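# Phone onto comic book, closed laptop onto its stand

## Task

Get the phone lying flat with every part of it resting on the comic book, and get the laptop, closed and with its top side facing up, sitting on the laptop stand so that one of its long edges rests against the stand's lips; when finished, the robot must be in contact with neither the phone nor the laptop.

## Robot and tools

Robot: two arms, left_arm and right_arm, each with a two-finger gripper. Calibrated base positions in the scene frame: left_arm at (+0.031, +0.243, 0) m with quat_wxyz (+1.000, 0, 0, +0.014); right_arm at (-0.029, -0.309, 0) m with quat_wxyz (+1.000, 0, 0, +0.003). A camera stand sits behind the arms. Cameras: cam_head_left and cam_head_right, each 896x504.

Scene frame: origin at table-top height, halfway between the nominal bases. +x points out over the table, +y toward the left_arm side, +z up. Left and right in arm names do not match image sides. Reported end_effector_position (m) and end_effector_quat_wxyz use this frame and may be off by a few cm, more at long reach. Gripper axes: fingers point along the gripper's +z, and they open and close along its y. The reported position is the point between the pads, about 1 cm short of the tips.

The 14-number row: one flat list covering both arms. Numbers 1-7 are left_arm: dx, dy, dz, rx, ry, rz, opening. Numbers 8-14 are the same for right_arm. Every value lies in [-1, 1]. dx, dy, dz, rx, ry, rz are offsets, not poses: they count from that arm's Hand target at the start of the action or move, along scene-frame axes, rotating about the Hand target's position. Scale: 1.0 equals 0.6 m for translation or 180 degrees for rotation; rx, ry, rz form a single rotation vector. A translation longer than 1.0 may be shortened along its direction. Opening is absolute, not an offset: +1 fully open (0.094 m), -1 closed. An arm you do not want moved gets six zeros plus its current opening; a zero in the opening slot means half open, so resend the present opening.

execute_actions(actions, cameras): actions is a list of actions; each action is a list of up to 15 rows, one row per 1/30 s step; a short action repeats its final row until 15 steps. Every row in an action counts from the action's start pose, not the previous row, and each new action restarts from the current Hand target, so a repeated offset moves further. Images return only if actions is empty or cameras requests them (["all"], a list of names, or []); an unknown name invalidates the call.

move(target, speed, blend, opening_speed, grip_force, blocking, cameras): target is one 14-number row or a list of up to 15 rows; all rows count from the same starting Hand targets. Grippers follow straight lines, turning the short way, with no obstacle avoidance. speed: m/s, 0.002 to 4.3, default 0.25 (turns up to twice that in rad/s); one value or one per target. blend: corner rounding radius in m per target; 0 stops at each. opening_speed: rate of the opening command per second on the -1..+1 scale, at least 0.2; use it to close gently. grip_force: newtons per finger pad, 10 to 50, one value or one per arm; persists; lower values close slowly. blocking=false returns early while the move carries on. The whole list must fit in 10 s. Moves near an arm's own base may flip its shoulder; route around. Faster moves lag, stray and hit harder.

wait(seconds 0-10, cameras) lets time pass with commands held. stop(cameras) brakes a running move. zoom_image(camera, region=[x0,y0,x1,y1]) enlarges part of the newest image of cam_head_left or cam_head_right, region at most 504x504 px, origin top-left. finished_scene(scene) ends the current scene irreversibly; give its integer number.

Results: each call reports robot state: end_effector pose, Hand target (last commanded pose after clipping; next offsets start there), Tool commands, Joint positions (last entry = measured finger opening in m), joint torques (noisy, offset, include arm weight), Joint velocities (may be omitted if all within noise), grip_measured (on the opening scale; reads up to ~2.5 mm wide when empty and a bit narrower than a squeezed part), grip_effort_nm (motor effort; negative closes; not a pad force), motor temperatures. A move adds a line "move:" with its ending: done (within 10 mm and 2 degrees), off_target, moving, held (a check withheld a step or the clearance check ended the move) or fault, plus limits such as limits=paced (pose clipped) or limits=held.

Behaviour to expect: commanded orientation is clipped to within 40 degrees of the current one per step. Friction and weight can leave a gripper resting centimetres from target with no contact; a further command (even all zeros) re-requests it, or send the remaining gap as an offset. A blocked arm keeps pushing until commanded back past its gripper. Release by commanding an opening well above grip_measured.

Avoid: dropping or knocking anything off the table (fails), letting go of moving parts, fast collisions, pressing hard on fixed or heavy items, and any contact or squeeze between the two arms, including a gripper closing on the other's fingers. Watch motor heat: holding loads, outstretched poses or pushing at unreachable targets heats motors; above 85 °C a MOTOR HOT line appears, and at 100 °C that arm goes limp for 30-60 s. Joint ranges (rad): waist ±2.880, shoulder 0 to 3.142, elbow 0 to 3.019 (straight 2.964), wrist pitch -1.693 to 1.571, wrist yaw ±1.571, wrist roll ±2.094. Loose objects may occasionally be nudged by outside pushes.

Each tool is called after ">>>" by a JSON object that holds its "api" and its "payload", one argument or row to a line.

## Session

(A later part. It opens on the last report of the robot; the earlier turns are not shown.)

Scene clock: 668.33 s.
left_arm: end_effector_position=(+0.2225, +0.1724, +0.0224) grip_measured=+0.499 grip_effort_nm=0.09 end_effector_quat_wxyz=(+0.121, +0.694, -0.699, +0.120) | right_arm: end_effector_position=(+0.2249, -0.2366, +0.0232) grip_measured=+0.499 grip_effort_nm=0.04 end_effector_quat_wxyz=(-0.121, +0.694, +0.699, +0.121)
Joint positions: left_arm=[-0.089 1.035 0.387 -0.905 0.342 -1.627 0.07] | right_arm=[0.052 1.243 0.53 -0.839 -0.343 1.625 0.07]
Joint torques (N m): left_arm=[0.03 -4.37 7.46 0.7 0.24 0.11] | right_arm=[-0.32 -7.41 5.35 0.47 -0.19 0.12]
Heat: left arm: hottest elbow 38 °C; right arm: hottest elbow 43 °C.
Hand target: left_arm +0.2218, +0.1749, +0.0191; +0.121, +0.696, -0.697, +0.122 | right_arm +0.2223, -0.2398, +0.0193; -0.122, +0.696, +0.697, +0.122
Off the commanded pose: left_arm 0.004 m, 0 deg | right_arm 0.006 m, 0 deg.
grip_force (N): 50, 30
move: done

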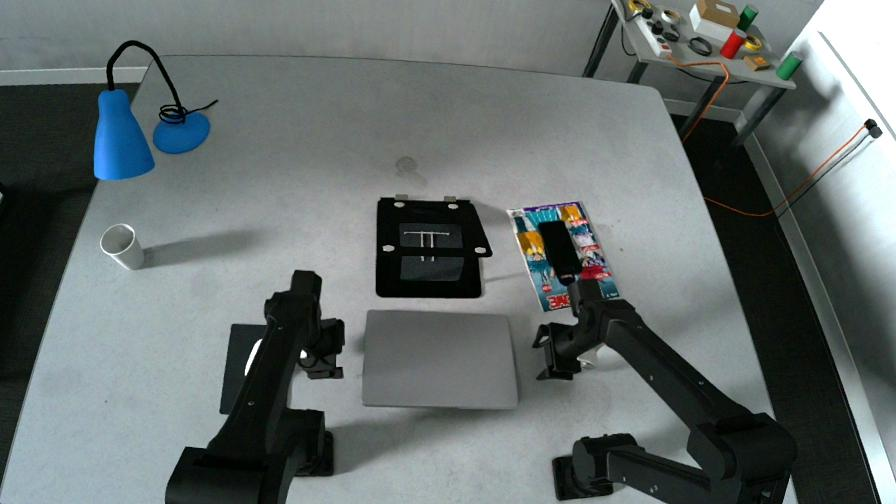

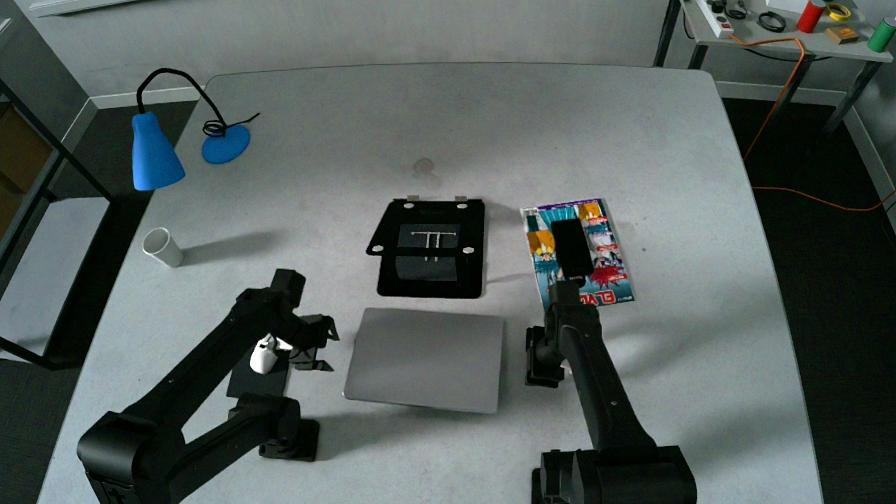

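>>> {"api": "move", "payload": {
  "target": [0,0,-0.006,-0.1,0,0,0.5,0,0.0,-0.006,0.1,0,0,0.5],
  "speed": 0.1,
  "cameras": ["all"]
}}

>>> {"api": "zoom_image", "payload": {
  "camera": "cam_head_right",
  "region": [290, 290, 370, 400]
}}

>>> {"api": "zoom_image", "payload": {
  "camera": "cam_head_left",
  "region": [500, 290, 610, 400]
}}

Scene clock: 673.77 s.
left_arm: end_effector_position=(+0.2239, +0.1730, +0.0183) grip_measured=+0.499 grip_effort_nm=0.09 end_effector_quat_wxyz=(+0.225, +0.666, -0.673, +0.229) | right_arm: end_effector_position=(+0.2272, -0.2375, +0.0218) grip_measured=+0.499 grip_effort_nm=0.04 end_effector_quat_wxyz=(-0.221, +0.665, +0.674, +0.233)
Joint positions: left_arm=[0.159 1.191 0.377 -0.897 0.641 -1.326 0.07] | right_arm=[-0.137 1.348 0.52 -0.829 -0.65 1.395 0.07]
Joint torques (N m): left_arm=[-0.56 -5.3 6.5 0.23 0.43 0.07] | right_arm=[-0.38 -6.89 4.78 0.03 -0.37 0.09]
Heat: left arm: hottest elbow 38 °C; right arm: hottest elbow 42 °C.
Hand target: left_arm +0.2219, +0.1749, +0.0156; +0.228, +0.669, -0.669, +0.230 | right_arm +0.2223, -0.2398, +0.0157; -0.229, +0.669, +0.669, +0.229
Off the commanded pose: left_arm 0.004 m, 1 deg | right_arm 0.008 m, 1 deg.
grip_force (N): 50, 30
move: done

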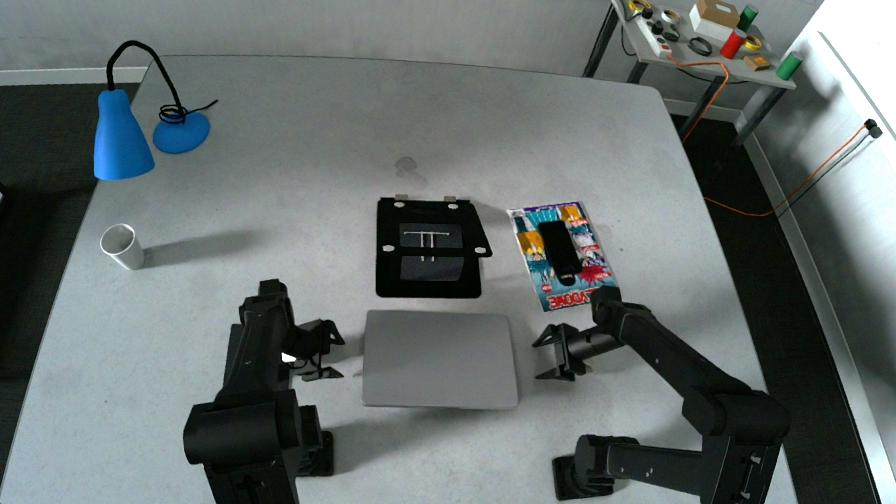

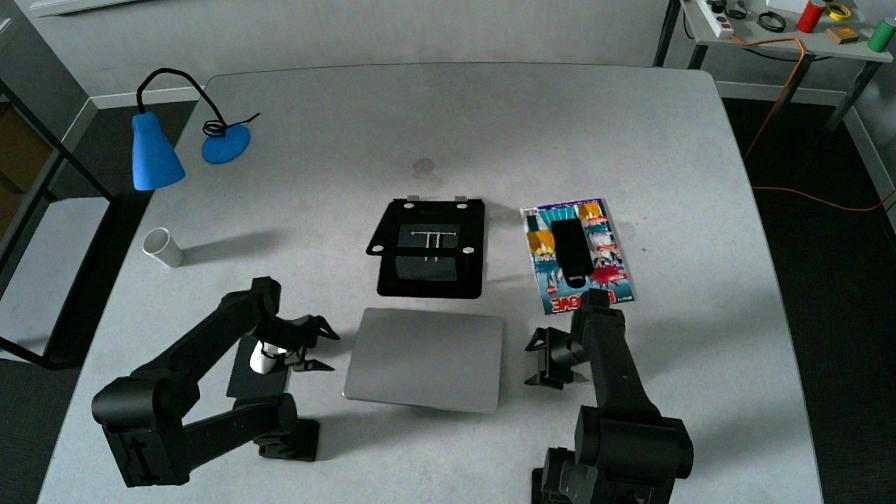

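Scaled by 4.582.

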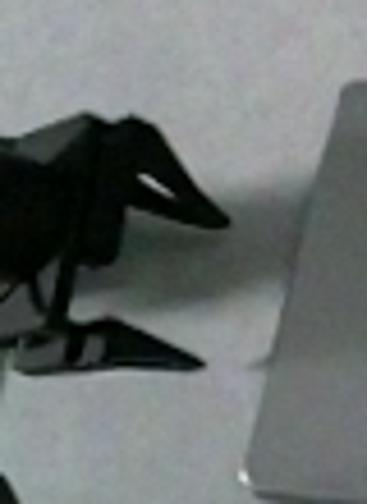

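Scaled by 4.582.

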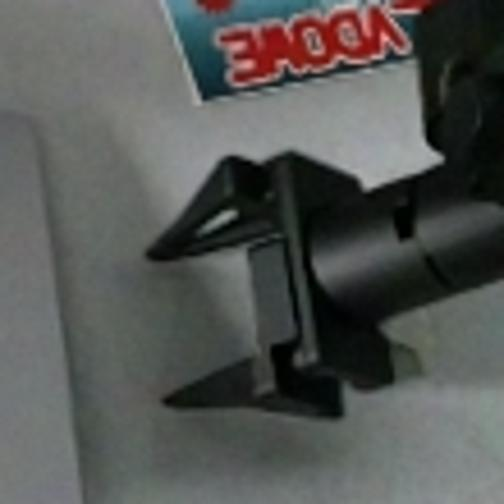

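>>> {"api": "move", "payload": {
  "target": [
    [0,0.04,0.17,-0.0532,-0.3475,-0.3611,0.3,0,-0.04,0.17,0.0532,-0.3475,0.3611,0.3],
    [0,0.0,0.06,-0.0532,-0.3475,-0.3611,0.3,0,0.0,0.06,0.0532,-0.3475,0.3611,0.3]
  ],
  "speed": 0.12,
  "cameras": ["all"]
}}

>>> {"api": "zoom_image", "payload": {
  "camera": "cam_head_right",
  "region": [280, 290, 380, 400]
}}

>>> {"api": "zoom_image", "payload": {
  "camera": "cam_head_left",
  "region": [490, 290, 610, 400]
}}

Scene clock: 705.90 s.
left_arm: end_effector_position=(+0.2255, +0.1795, +0.0554) grip_measured=+0.302 grip_effort_nm=-0.08 end_effector_quat_wxyz=(+0.009, +0.001, +0.907, -0.420) | right_arm: end_effector_position=(+0.2270, -0.2446, +0.0580) grip_measured=+0.301 grip_effort_nm=-0.08 end_effector_quat_wxyz=(+0.013, -0.003, +0.908, +0.420)
Joint positions: left_arm=[0.321 1.244 0.444 -1.134 0.807 0.507 0.061] | right_arm=[-0.266 1.372 0.575 -1.04 -0.835 -0.385 0.061]
Joint torques (N m): left_arm=[-2.26 -5.36 5.78 0.29 0.55 -0.02] | right_arm=[1.44 -7.3 4.67 0.06 -0.5 0.18]
Motor temperatures (°C): left_arm=[23 26 36 24 29 24 27] | right_arm=[27 32 38 25 27 23 25]
Heat: left arm: hottest elbow 36 °C; right arm: hottest elbow 38 °C.
Hand target: left_arm +0.2219, +0.1749, +0.0516; +0.001, +0.001, +0.906, -0.423 | right_arm +0.2222, -0.2399, +0.0516; +0.000, -0.001, +0.906, +0.423
Off the commanded pose: left_arm 0.007 m, 1 deg | right_arm 0.009 m, 1 deg.
grip_force (N): 50, 30
move: done

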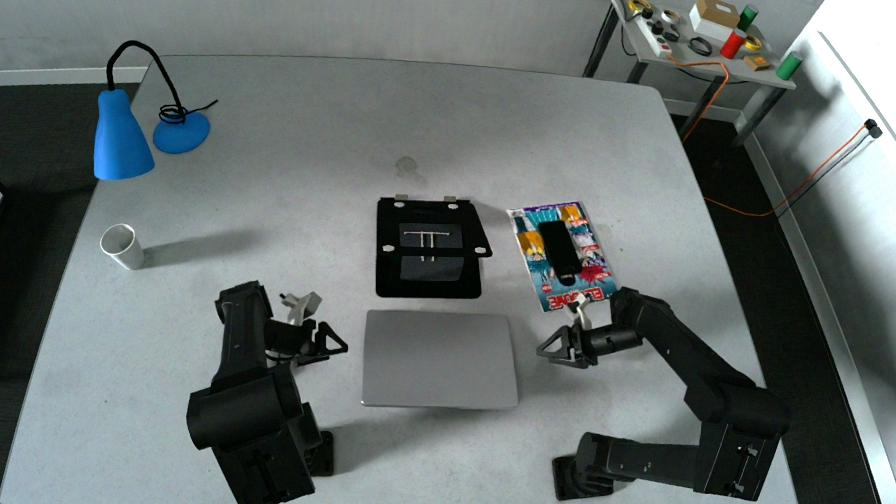

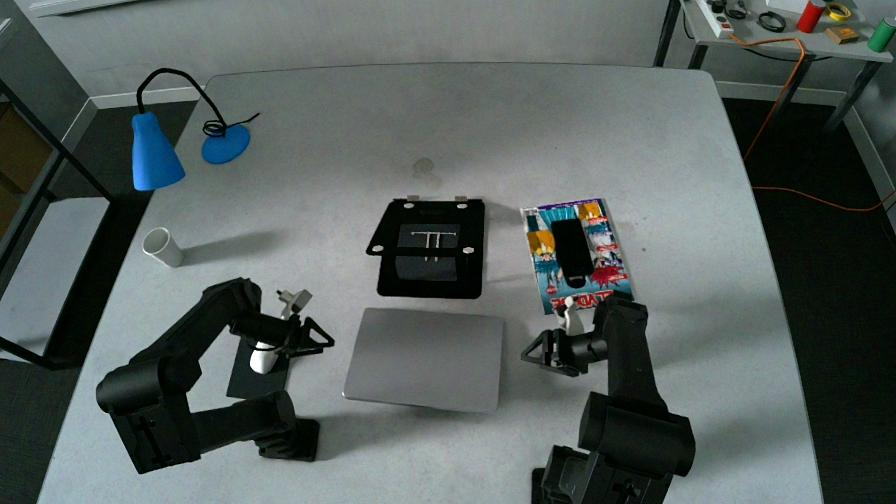

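Scaled by 4.582.

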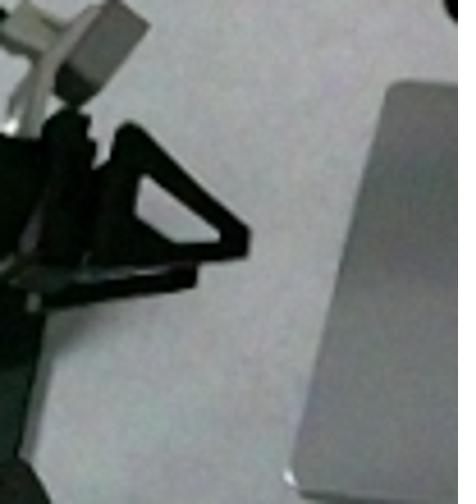

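Scaled by 4.200.

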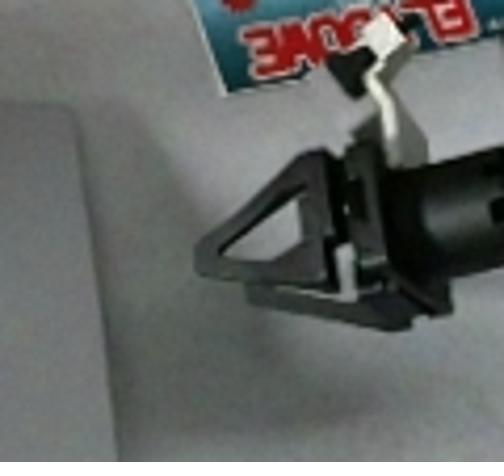

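>>> {"api": "move", "payload": {
  "target": [0,-0.04,-0.04,0,0,0,0.3,0,0.04,-0.042,0,0,0,0.3],
  "speed": 0.06,
  "cameras": ["all"]
}}

>>> {"api": "zoom_image", "payload": {
  "camera": "cam_head_right",
  "region": [280, 290, 380, 400]
}}

>>> {"api": "zoom_image", "payload": {
  "camera": "cam_head_left",
  "region": [490, 290, 610, 400]
}}

Scene clock: 712.37 s.
left_arm: end_effector_position=(+0.2264, +0.1553, +0.0311) grip_measured=+0.302 grip_effort_nm=-0.08 end_effector_quat_wxyz=(+0.009, +0.000, +0.907, -0.421) | right_arm: end_effector_position=(+0.2287, -0.2205, +0.0331) grip_measured=+0.301 grip_effort_nm=-0.08 end_effector_quat_wxyz=(+0.013, -0.003, +0.907, +0.420)
Joint positions: left_arm=[0.205 1.275 0.383 -0.923 0.843 0.344 0.061] | right_arm=[-0.175 1.412 0.523 -0.846 -0.856 -0.251 0.061]
Joint torques (N m): left_arm=[-2.49 -5.36 5.39 0.21 0.53 -0.03] | right_arm=[1.49 -7.41 4.15 0.24 -0.51 0.16]
Heat: left arm: hottest elbow 36 °C; right arm: hottest elbow 38 °C.
Hand target: left_arm +0.2218, +0.1509, +0.0275; +0.001, +0.001, +0.906, -0.423 | right_arm +0.2222, -0.2159, +0.0264; +0.000, -0.001, +0.906, +0.422
Off the commanded pose: left_arm 0.007 m, 1 deg | right_arm 0.010 m, 2 deg.
grip_force (N): 50, 30
move: done

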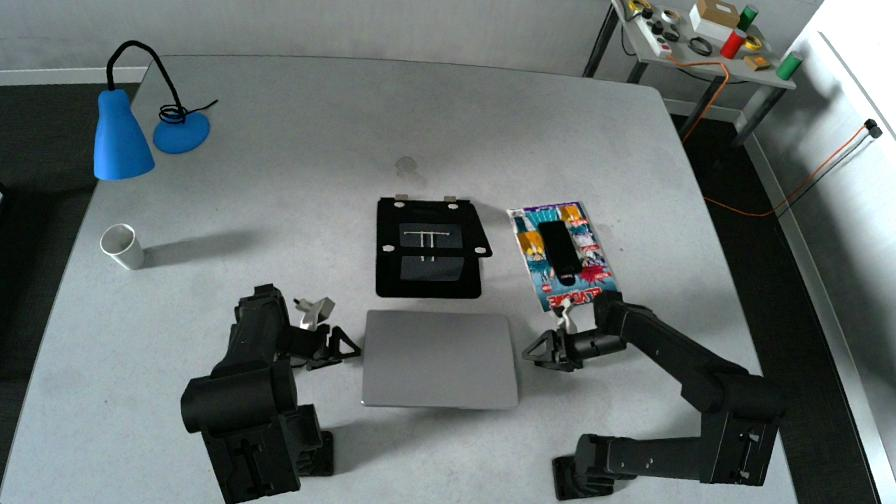

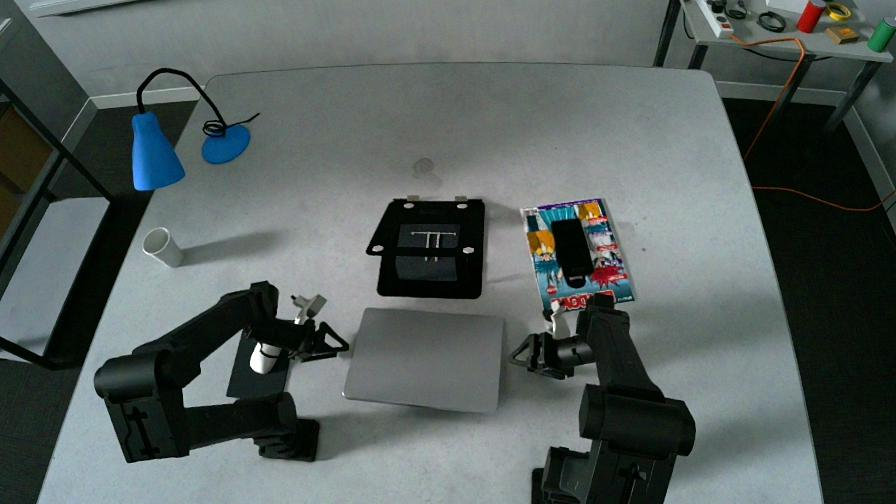

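Scaled by 4.582.

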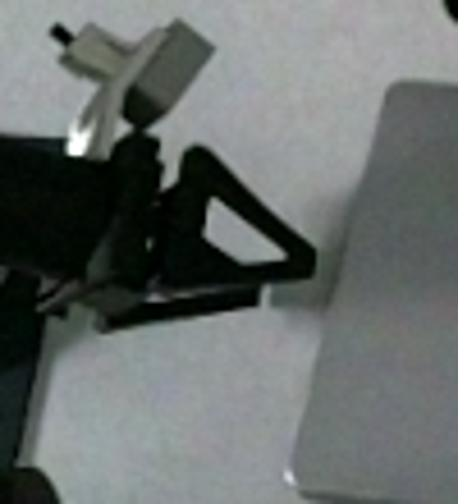

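Scaled by 4.200.

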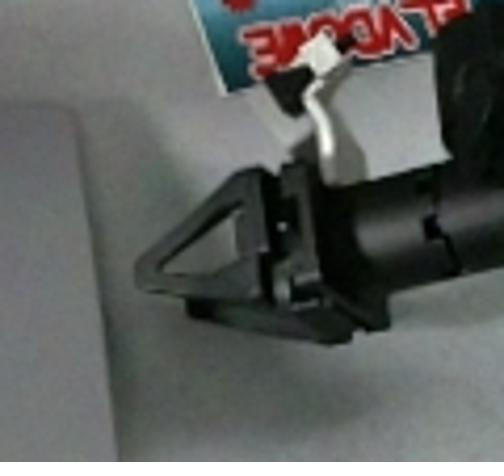

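>>> {"api": "move", "payload": {
  "target": [
    [0,0,-0.008,0,0,0,0.3,0,0.0,-0.012,0,0,0,0.3],
    [0,-0.045,-0.008,0,0,0,0.3,0,0.03,-0.012,0,0,0,0.3],
    [0,-0.11,-0.008,0,0,0,0.3,0,0.1,-0.012,0,0,0,0.3]
  ],
  "speed": 0.05,
  "cameras": ["all"]
}}

>>> {"api": "zoom_image", "payload": {
  "camera": "cam_head_right",
  "region": [300, 290, 400, 420]
}}

>>> {"api": "zoom_image", "payload": {
  "camera": "cam_head_left",
  "region": [330, 290, 570, 420]
}}

Scene clock: 719.37 s.
left_arm: end_effector_position=(+0.2322, +0.0875, +0.0302) grip_measured=+0.302 grip_effort_nm=-0.05 end_effector_quat_wxyz=(+0.008, -0.004, +0.903, -0.429) | right_arm: end_effector_position=(+0.2389, -0.1595, +0.0330) grip_measured=+0.301 grip_effort_nm=-0.03 end_effector_quat_wxyz=(+0.020, -0.001, +0.902, +0.431)
Joint positions: left_arm=[-0.129 1.191 0.312 -0.541 0.877 -0.18 0.061] | right_arm=[0.052 1.377 0.476 -0.544 -0.885 0.114 0.061]
Joint torques (N m): left_arm=[-2.73 -5.3 5.15 1.29 0 -0.01] | right_arm=[2.02 -7.59 3.17 0.73 0.11 0.11]
Heat: left arm: hottest elbow 35 °C; right arm: hottest elbow 37 °C.
Hand target: left_arm +0.2220, +0.0849, +0.0228; +0.001, +0.001, +0.906, -0.423 | right_arm +0.2221, -0.1558, +0.0192; +0.000, -0.001, +0.906, +0.422
Off the commanded pose: left_arm 0.013 m, 1 deg | right_arm 0.022 m, 2 deg.
grip_force (N): 50, 30
move: off_target (left_arm, right_arm)

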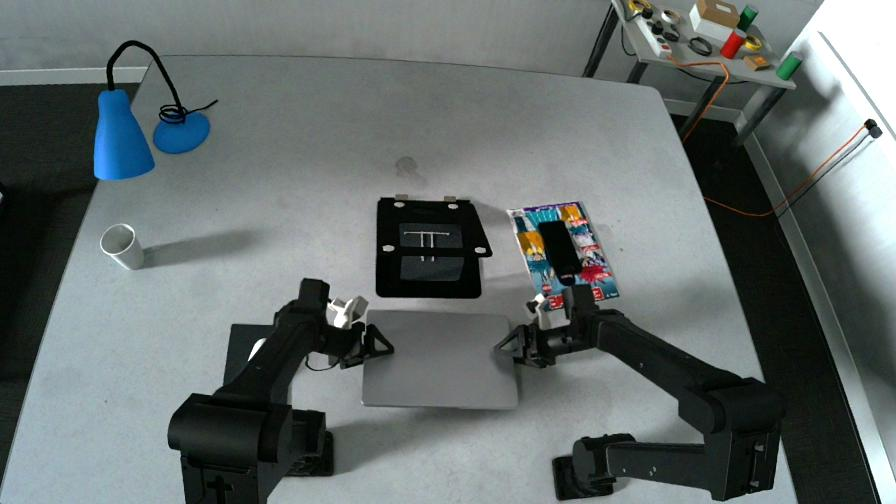

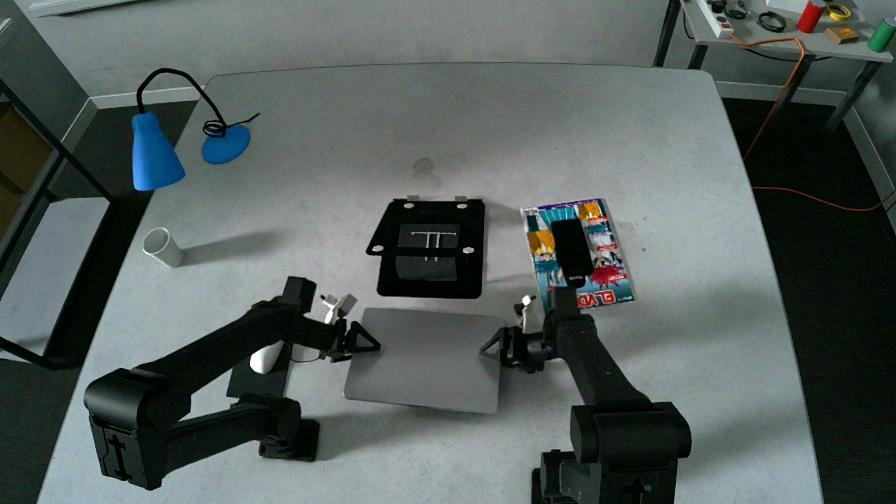

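Scaled by 3.877.

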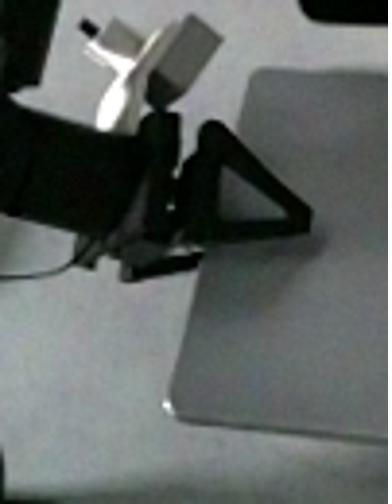

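Scaled by 2.100.

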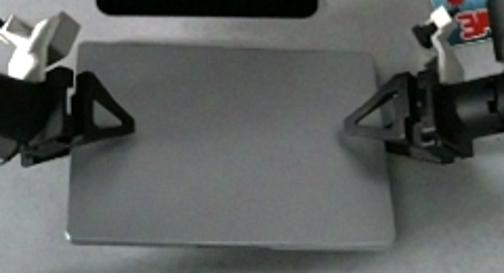

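>>> {"api": "move", "payload": {
  "target": [0,0,0.004,0,0,0,-0.9,0,0.0,0.006,0,0,0,-0.9],
  "grip_force": 20,
  "opening_speed": 0.5,
  "cameras": ["all"]
}}

>>> {"api": "zoom_image", "payload": {
  "camera": "cam_head_right",
  "region": [300, 290, 400, 420]
}}

>>> {"api": "zoom_image", "payload": {
  "camera": "cam_head_left",
  "region": [330, 290, 570, 420]
}}

Scene clock: 726.87 s.
left_arm: end_effector_position=(+0.2283, +0.0900, +0.0250) grip_measured=-0.092 grip_effort_nm=-0.45 end_effector_quat_wxyz=(+0.002, -0.013, +0.908, -0.419) | right_arm: end_effector_position=(+0.2302, -0.1575, +0.0284) grip_measured=-0.262 grip_effort_nm=-0.47 end_effector_quat_wxyz=(+0.008, +0.004, +0.904, +0.427)
Joint positions: left_arm=[-0.13 1.191 0.303 -0.541 0.857 -0.196 0.043] | right_arm=[0.065 1.377 0.462 -0.544 -0.878 0.131 0.035]
Joint torques (N m): left_arm=[-3.19 -6.36 6.05 0.58 0.75 0.14] | right_arm=[1.38 -8.29 4.25 0.38 -0.14 0.03]
Heat: left arm: hottest elbow 35 °C; right arm: hottest elbow 36 °C.
Hand target: left_arm +0.2219, +0.0849, +0.0251; +0.001, +0.001, +0.906, -0.423 | right_arm +0.2222, -0.1559, +0.0229; +0.000, -0.001, +0.906, +0.423
Off the commanded pose: left_arm 0.008 m, 2 deg | right_arm 0.010 m, 1 deg.
grip_force (N): 20, 20
move: done

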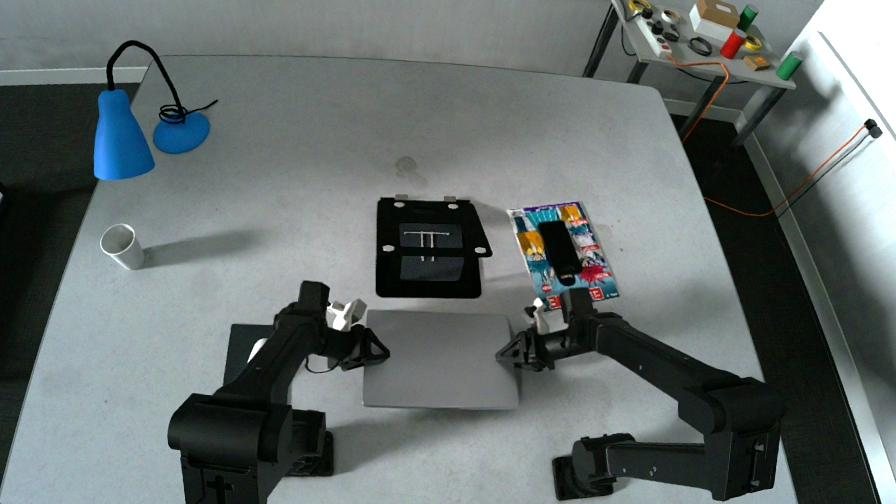

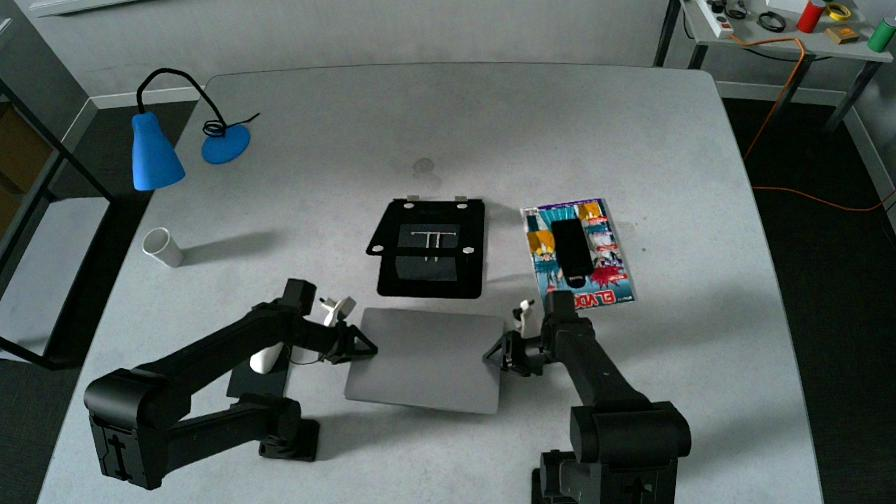

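Scaled by 3.877.

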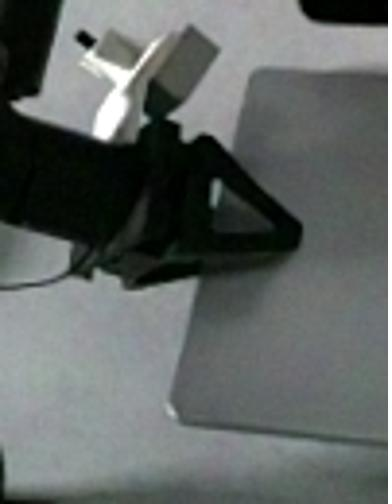

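Scaled by 2.100.

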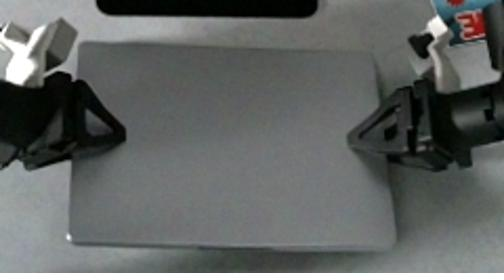

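>>> {"api": "move", "payload": {
  "target": [0,0,0.1,0,0,0,-0.9,0,0.0,0.1,0,0,0,-0.9],
  "speed": 0.05,
  "cameras": ["all"]
}}

>>> {"api": "zoom_image", "payload": {
  "camera": "cam_head_right",
  "region": [300, 270, 560, 420]
}}

>>> {"api": "zoom_image", "payload": {
  "camera": "cam_head_left",
  "region": [330, 270, 570, 420]
}}

Scene clock: 733.00 s.
left_arm: end_effector_position=(+0.1935, +0.0910, +0.0556) grip_measured=-0.141 grip_effort_nm=-0.45 end_effector_quat_wxyz=(-0.034, -0.026, +0.908, -0.417) | right_arm: end_effector_position=(+0.1973, -0.1597, +0.0582) grip_measured=-0.282 grip_effort_nm=-0.48 end_effector_quat_wxyz=(-0.036, +0.020, +0.907, +0.419)
Joint positions: left_arm=[-0.142 0.988 0.303 -0.817 0.861 -0.202 0.04] | right_arm=[0.07 1.23 0.462 -0.788 -0.868 0.126 0.034]
Joint torques (N m): left_arm=[-2.78 -6.65 15.23 -0.12 0.57 0.14] | right_arm=[1.08 -10.46 9.92 -0.02 -0.5 0.11]
Heat: left arm: hottest elbow 35 °C; right arm: hottest elbow 36 °C.
Hand target: left_arm +0.2218, +0.0849, +0.0851; +0.001, +0.001, +0.906, -0.423 | right_arm +0.2222, -0.1558, +0.0829; +0.001, -0.001, +0.906, +0.423
Off the commanded pose: left_arm 0.041 m, 5 deg | right_arm 0.035 m, 5 deg.
grip_force (N): 20, 20
move: off_target (left_arm, right_arm)

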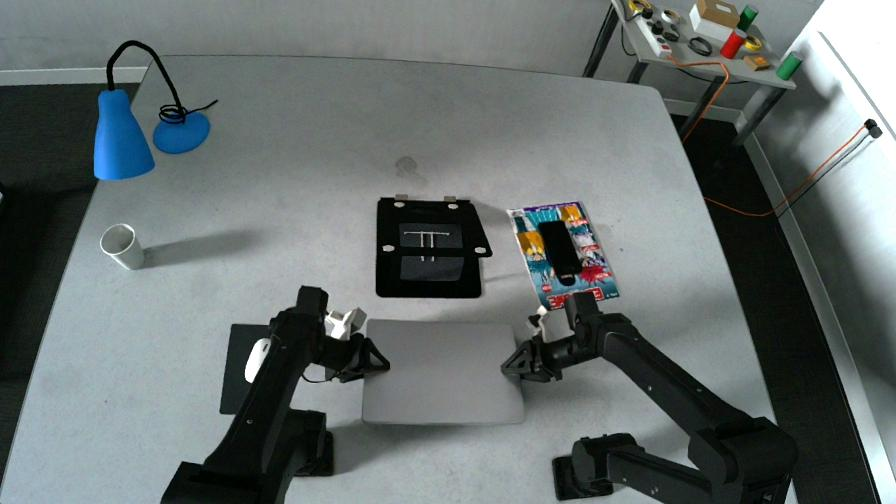

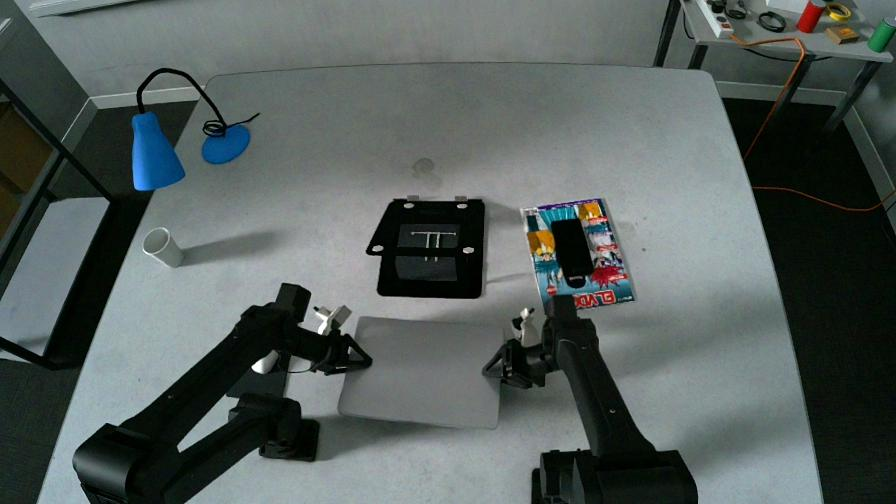

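Scaled by 1.938.

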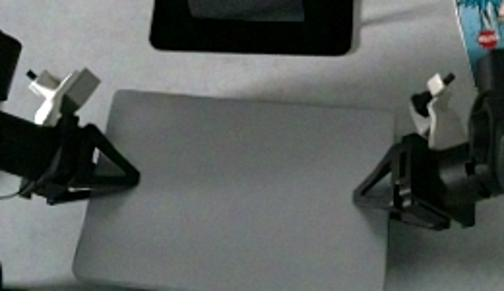

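Scaled by 2.100.

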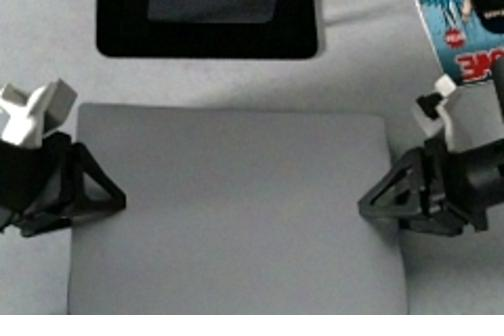

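>>> {"api": "move", "payload": {
  "target": [
    [0.0,0,0.1,-0.04,0,0,-0.9,0.0,0.0,0.1,0.04,0,0,-0.9],
    [0.06,0,0.2,-0.083,0,0,-0.9,0.06,0.0,0.205,0.083,0,0,-0.9]
  ],
  "speed": 0.06,
  "blend": [0.02,0],
  "grip_force": 30,
  "cameras": ["all"]
}}

>>> {"api": "zoom_image", "payload": {
  "camera": "cam_head_right",
  "region": [300, 270, 560, 450]
}}

>>> {"api": "zoom_image", "payload": {
  "camera": "cam_head_left",
  "region": [330, 270, 570, 450]
}}

Scene clock: 742.57 s.
left_arm: end_effector_position=(+0.2311, +0.0913, +0.1661) grip_measured=-0.400 grip_effort_nm=-0.62 end_effector_quat_wxyz=(-0.034, -0.032, +0.851, -0.523) | right_arm: end_effector_position=(+0.2300, -0.1653, +0.1666) grip_measured=-0.461 grip_effort_nm=-0.67 end_effector_quat_wxyz=(-0.033, +0.033, +0.854, +0.518)
Joint positions: left_arm=[-0.007 0.98 0.534 -1.221 1.102 0.005 0.028] | right_arm=[-0.043 1.173 0.665 -1.181 -1.088 -0.032 0.025]
Joint torques (N m): left_arm=[-2.49 -5.07 17.81 -0.53 1.84 0.15] | right_arm=[1.67 -8 13.81 -0.55 -2.08 0.01]
Heat: left arm: hottest elbow 37 °C; right arm: hottest elbow 37 °C.
Hand target: left_arm +0.2579, +0.0850, +0.2051; +0.001, +0.001, +0.843, -0.537 | right_arm +0.2582, -0.1557, +0.2059; +0.000, -0.001, +0.844, +0.537
Off the commanded pose: left_arm 0.048 m, 6 deg | right_arm 0.049 m, 6 deg.
grip_force (N): 30, 30
move: off_target (left_arm, right_arm)

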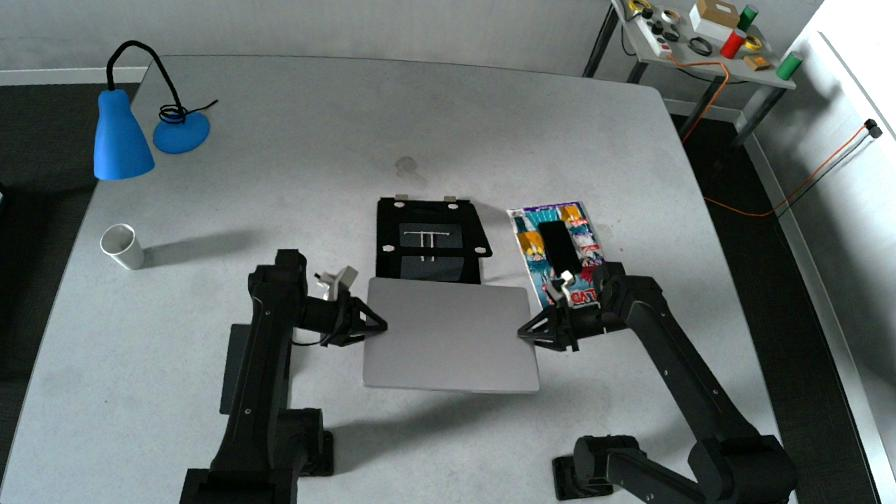

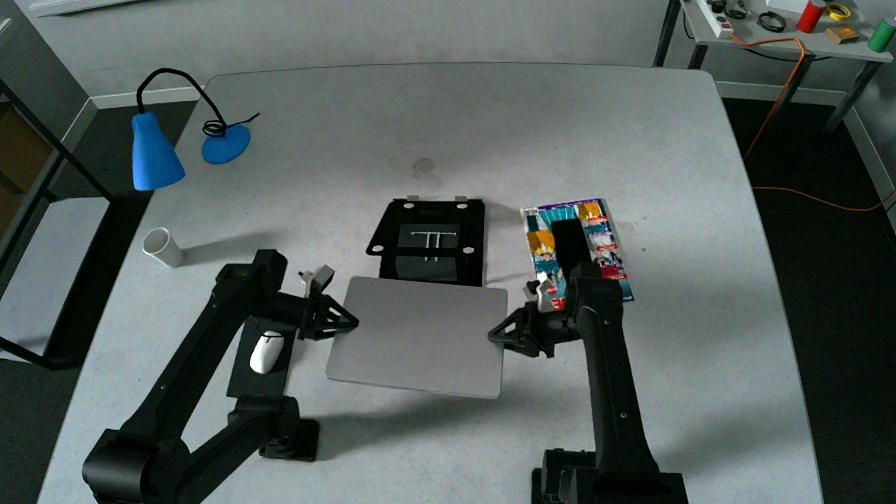

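Scaled by 1.938.

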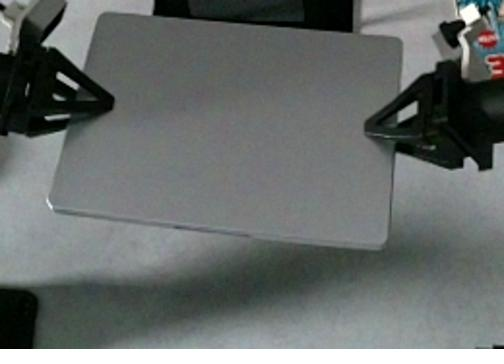

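Scaled by 2.100.

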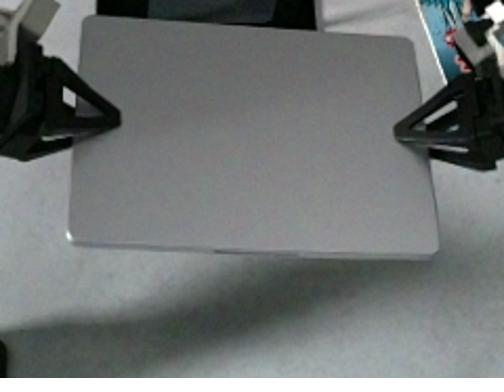

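>>> {"api": "move", "payload": {
  "target": [
    [0.0,0,0.1,-0.033,0,0,-0.9,0.0,0.0,0.1,0.033,0,0,-0.9],
    [0.2,0,0.12,-0.0667,0,0,-0.9,0.2,0.0,0.12,0.0667,0,0,-0.9]
  ],
  "speed": 0.07,
  "blend": [0.03,0],
  "grip_force": 45,
  "cameras": ["all"]
}}

>>> {"api": "zoom_image", "payload": {
  "camera": "cam_head_right",
  "region": [300, 180, 560, 400]
}}

>>> {"api": "zoom_image", "payload": {
  "camera": "cam_head_left",
  "region": [330, 180, 570, 400]
}}

Scene clock: 759.13 s.
left_arm: end_effector_position=(+0.3549, +0.0934, +0.2411) grip_measured=-0.578 grip_effort_nm=-0.91 end_effector_quat_wxyz=(-0.038, -0.045, +0.783, -0.619) | right_arm: end_effector_position=(+0.3532, -0.1662, +0.2363) grip_measured=-0.591 grip_effort_nm=-0.94 end_effector_quat_wxyz=(-0.032, +0.039, +0.789, +0.612)
Joint positions: left_arm=[0.034 1.337 0.898 -1.408 1.328 0.166 0.02] | right_arm=[-0.07 1.486 1.045 -1.394 -1.311 -0.171 0.019]
Joint torques (N m): left_arm=[-3.14 -10.87 17.39 0.05 1.09 0.19] | right_arm=[2.2 -14.27 14.43 -0.68 -1.55 0.04]
Motor temperatures (°C): left_arm=[23 26 41 24 32 24 27] | right_arm=[26 32 43 25 32 23 25]
Heat: left arm: hottest elbow 41 °C; right arm: hottest elbow 43 °C.
Hand target: left_arm +0.3779, +0.0850, +0.2771; +0.001, +0.001, +0.782, -0.623 | right_arm +0.3783, -0.1559, +0.2779; +0.001, -0.001, +0.783, +0.622
Off the commanded pose: left_arm 0.044 m, 7 deg | right_arm 0.050 m, 6 deg.
grip_force (N): 45, 45
move: off_target (left_arm, right_arm)

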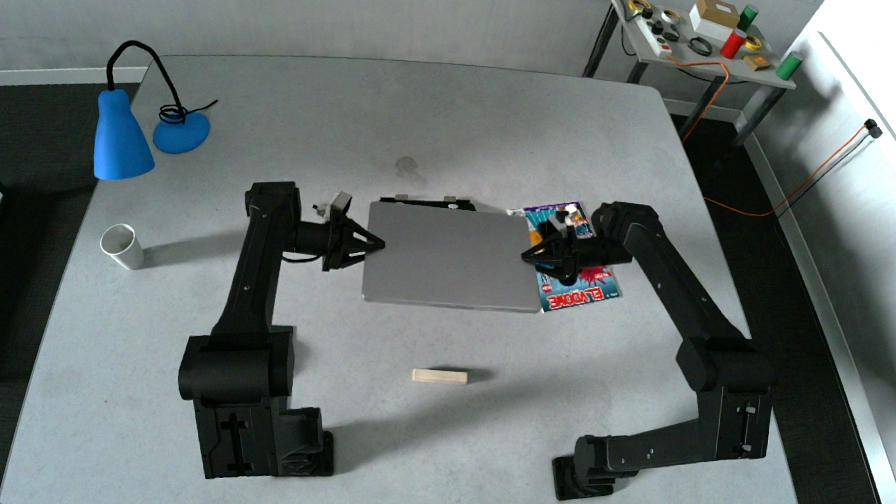

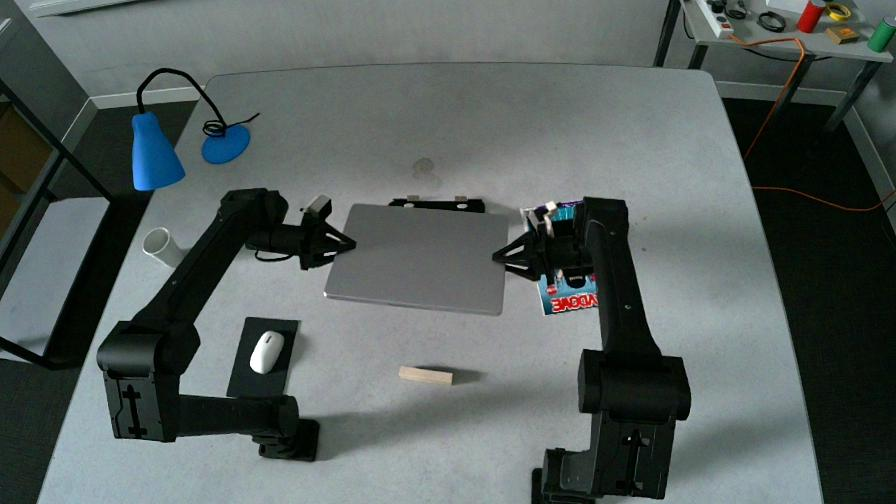

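Scaled by 1.938.

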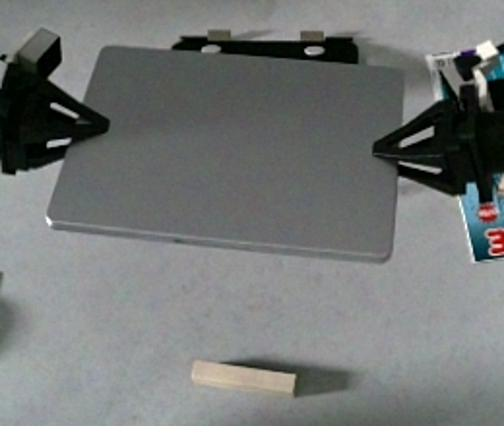

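Scaled by 2.100.

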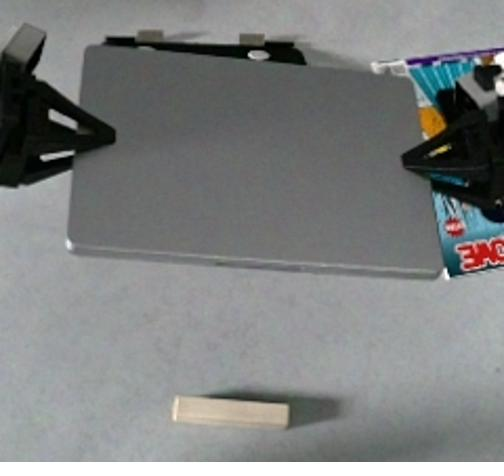

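>>> {"api": "move", "payload": {
  "target": [
    [0.17,0,0.03,0,0.05,0,-0.9,0.17,0.0,0.03,0,0.05,0,-0.9],
    [0.337,0,-0.05,0,0.12,0,-0.9,0.357,0.0,-0.05,0,0.12,0,-0.9]
  ],
  "speed": 0.07,
  "blend": [0.03,0],
  "cameras": ["all"]
}}

>>> {"api": "zoom_image", "payload": {
  "camera": "cam_head_right",
  "region": [300, 130, 560, 350]
}}

>>> {"api": "zoom_image", "payload": {
  "camera": "cam_head_left",
  "region": [330, 130, 570, 350]
}}

Scene clock: 773.50 s.
left_arm: end_effector_position=(+0.5651, +0.0978, +0.1981) grip_measured=-0.579 grip_effort_nm=-0.92 end_effector_quat_wxyz=(-0.171, -0.159, +0.761, -0.605) | right_arm: end_effector_position=(+0.5681, -0.1596, +0.2018) grip_measured=-0.603 grip_effort_nm=-0.95 end_effector_quat_wxyz=(-0.161, +0.151, +0.771, +0.598)
Joint positions: left_arm=[0.018 1.97 1.557 -1.647 1.33 0.021 0.02] | right_arm=[-0.036 2.101 1.804 -1.666 -1.315 0.051 0.019]
Joint torques (N m): left_arm=[-3.72 -23.24 16.83 -1.52 0.75 0.14] | right_arm=[0.91 -26.05 14.71 -0.9 -1.28 0.35]
Heat: left arm: hottest elbow 43 °C; right arm: hottest elbow 45 °C.
Hand target: left_arm +0.5801, +0.0848, +0.2472; -0.146, -0.116, +0.769, -0.612 | right_arm +0.5925, -0.1558, +0.2479; -0.146, +0.116, +0.769, +0.611
Off the commanded pose: left_arm 0.053 m, 6 deg | right_arm 0.052 m, 5 deg.
joint sent to its limit (left arm) — joint 4 (wrist pitch), lower limit. The joint targets are off in position, not in orientation.
joint sent to its limit (right arm) — joint 4 (wrist pitch), lower limit. The joint targets are off in position, not in orientation.
grip_force (N): 45, 45
move: off_target (left_arm, right_arm)

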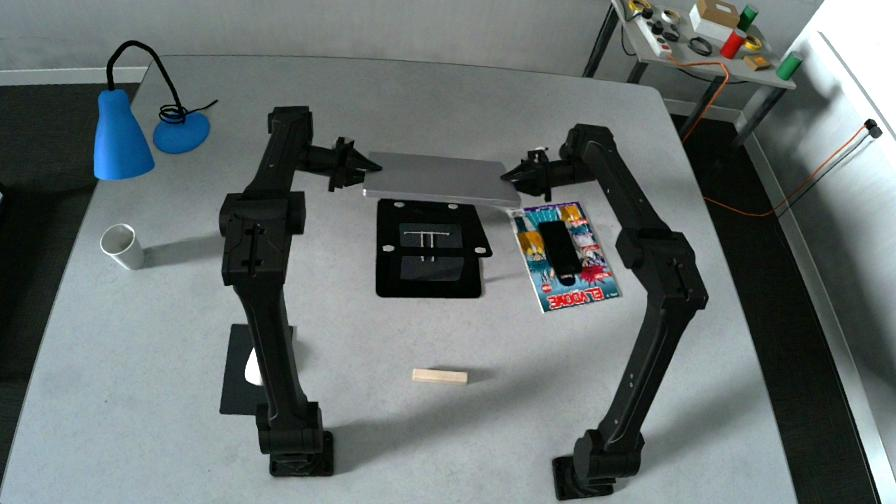

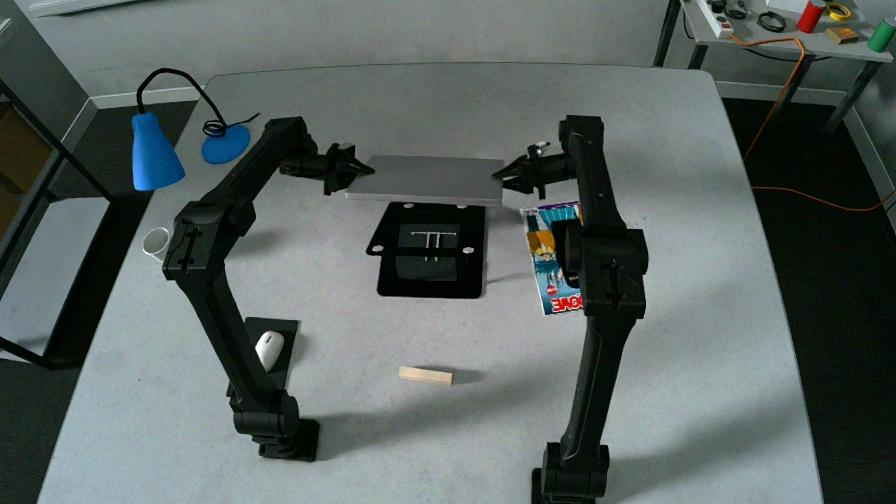

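Scaled by 1.938.

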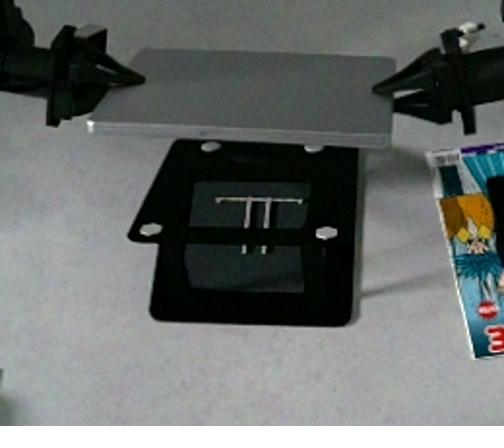

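Scaled by 2.100.

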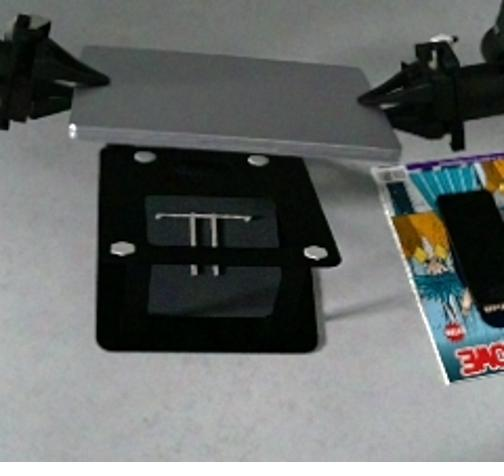

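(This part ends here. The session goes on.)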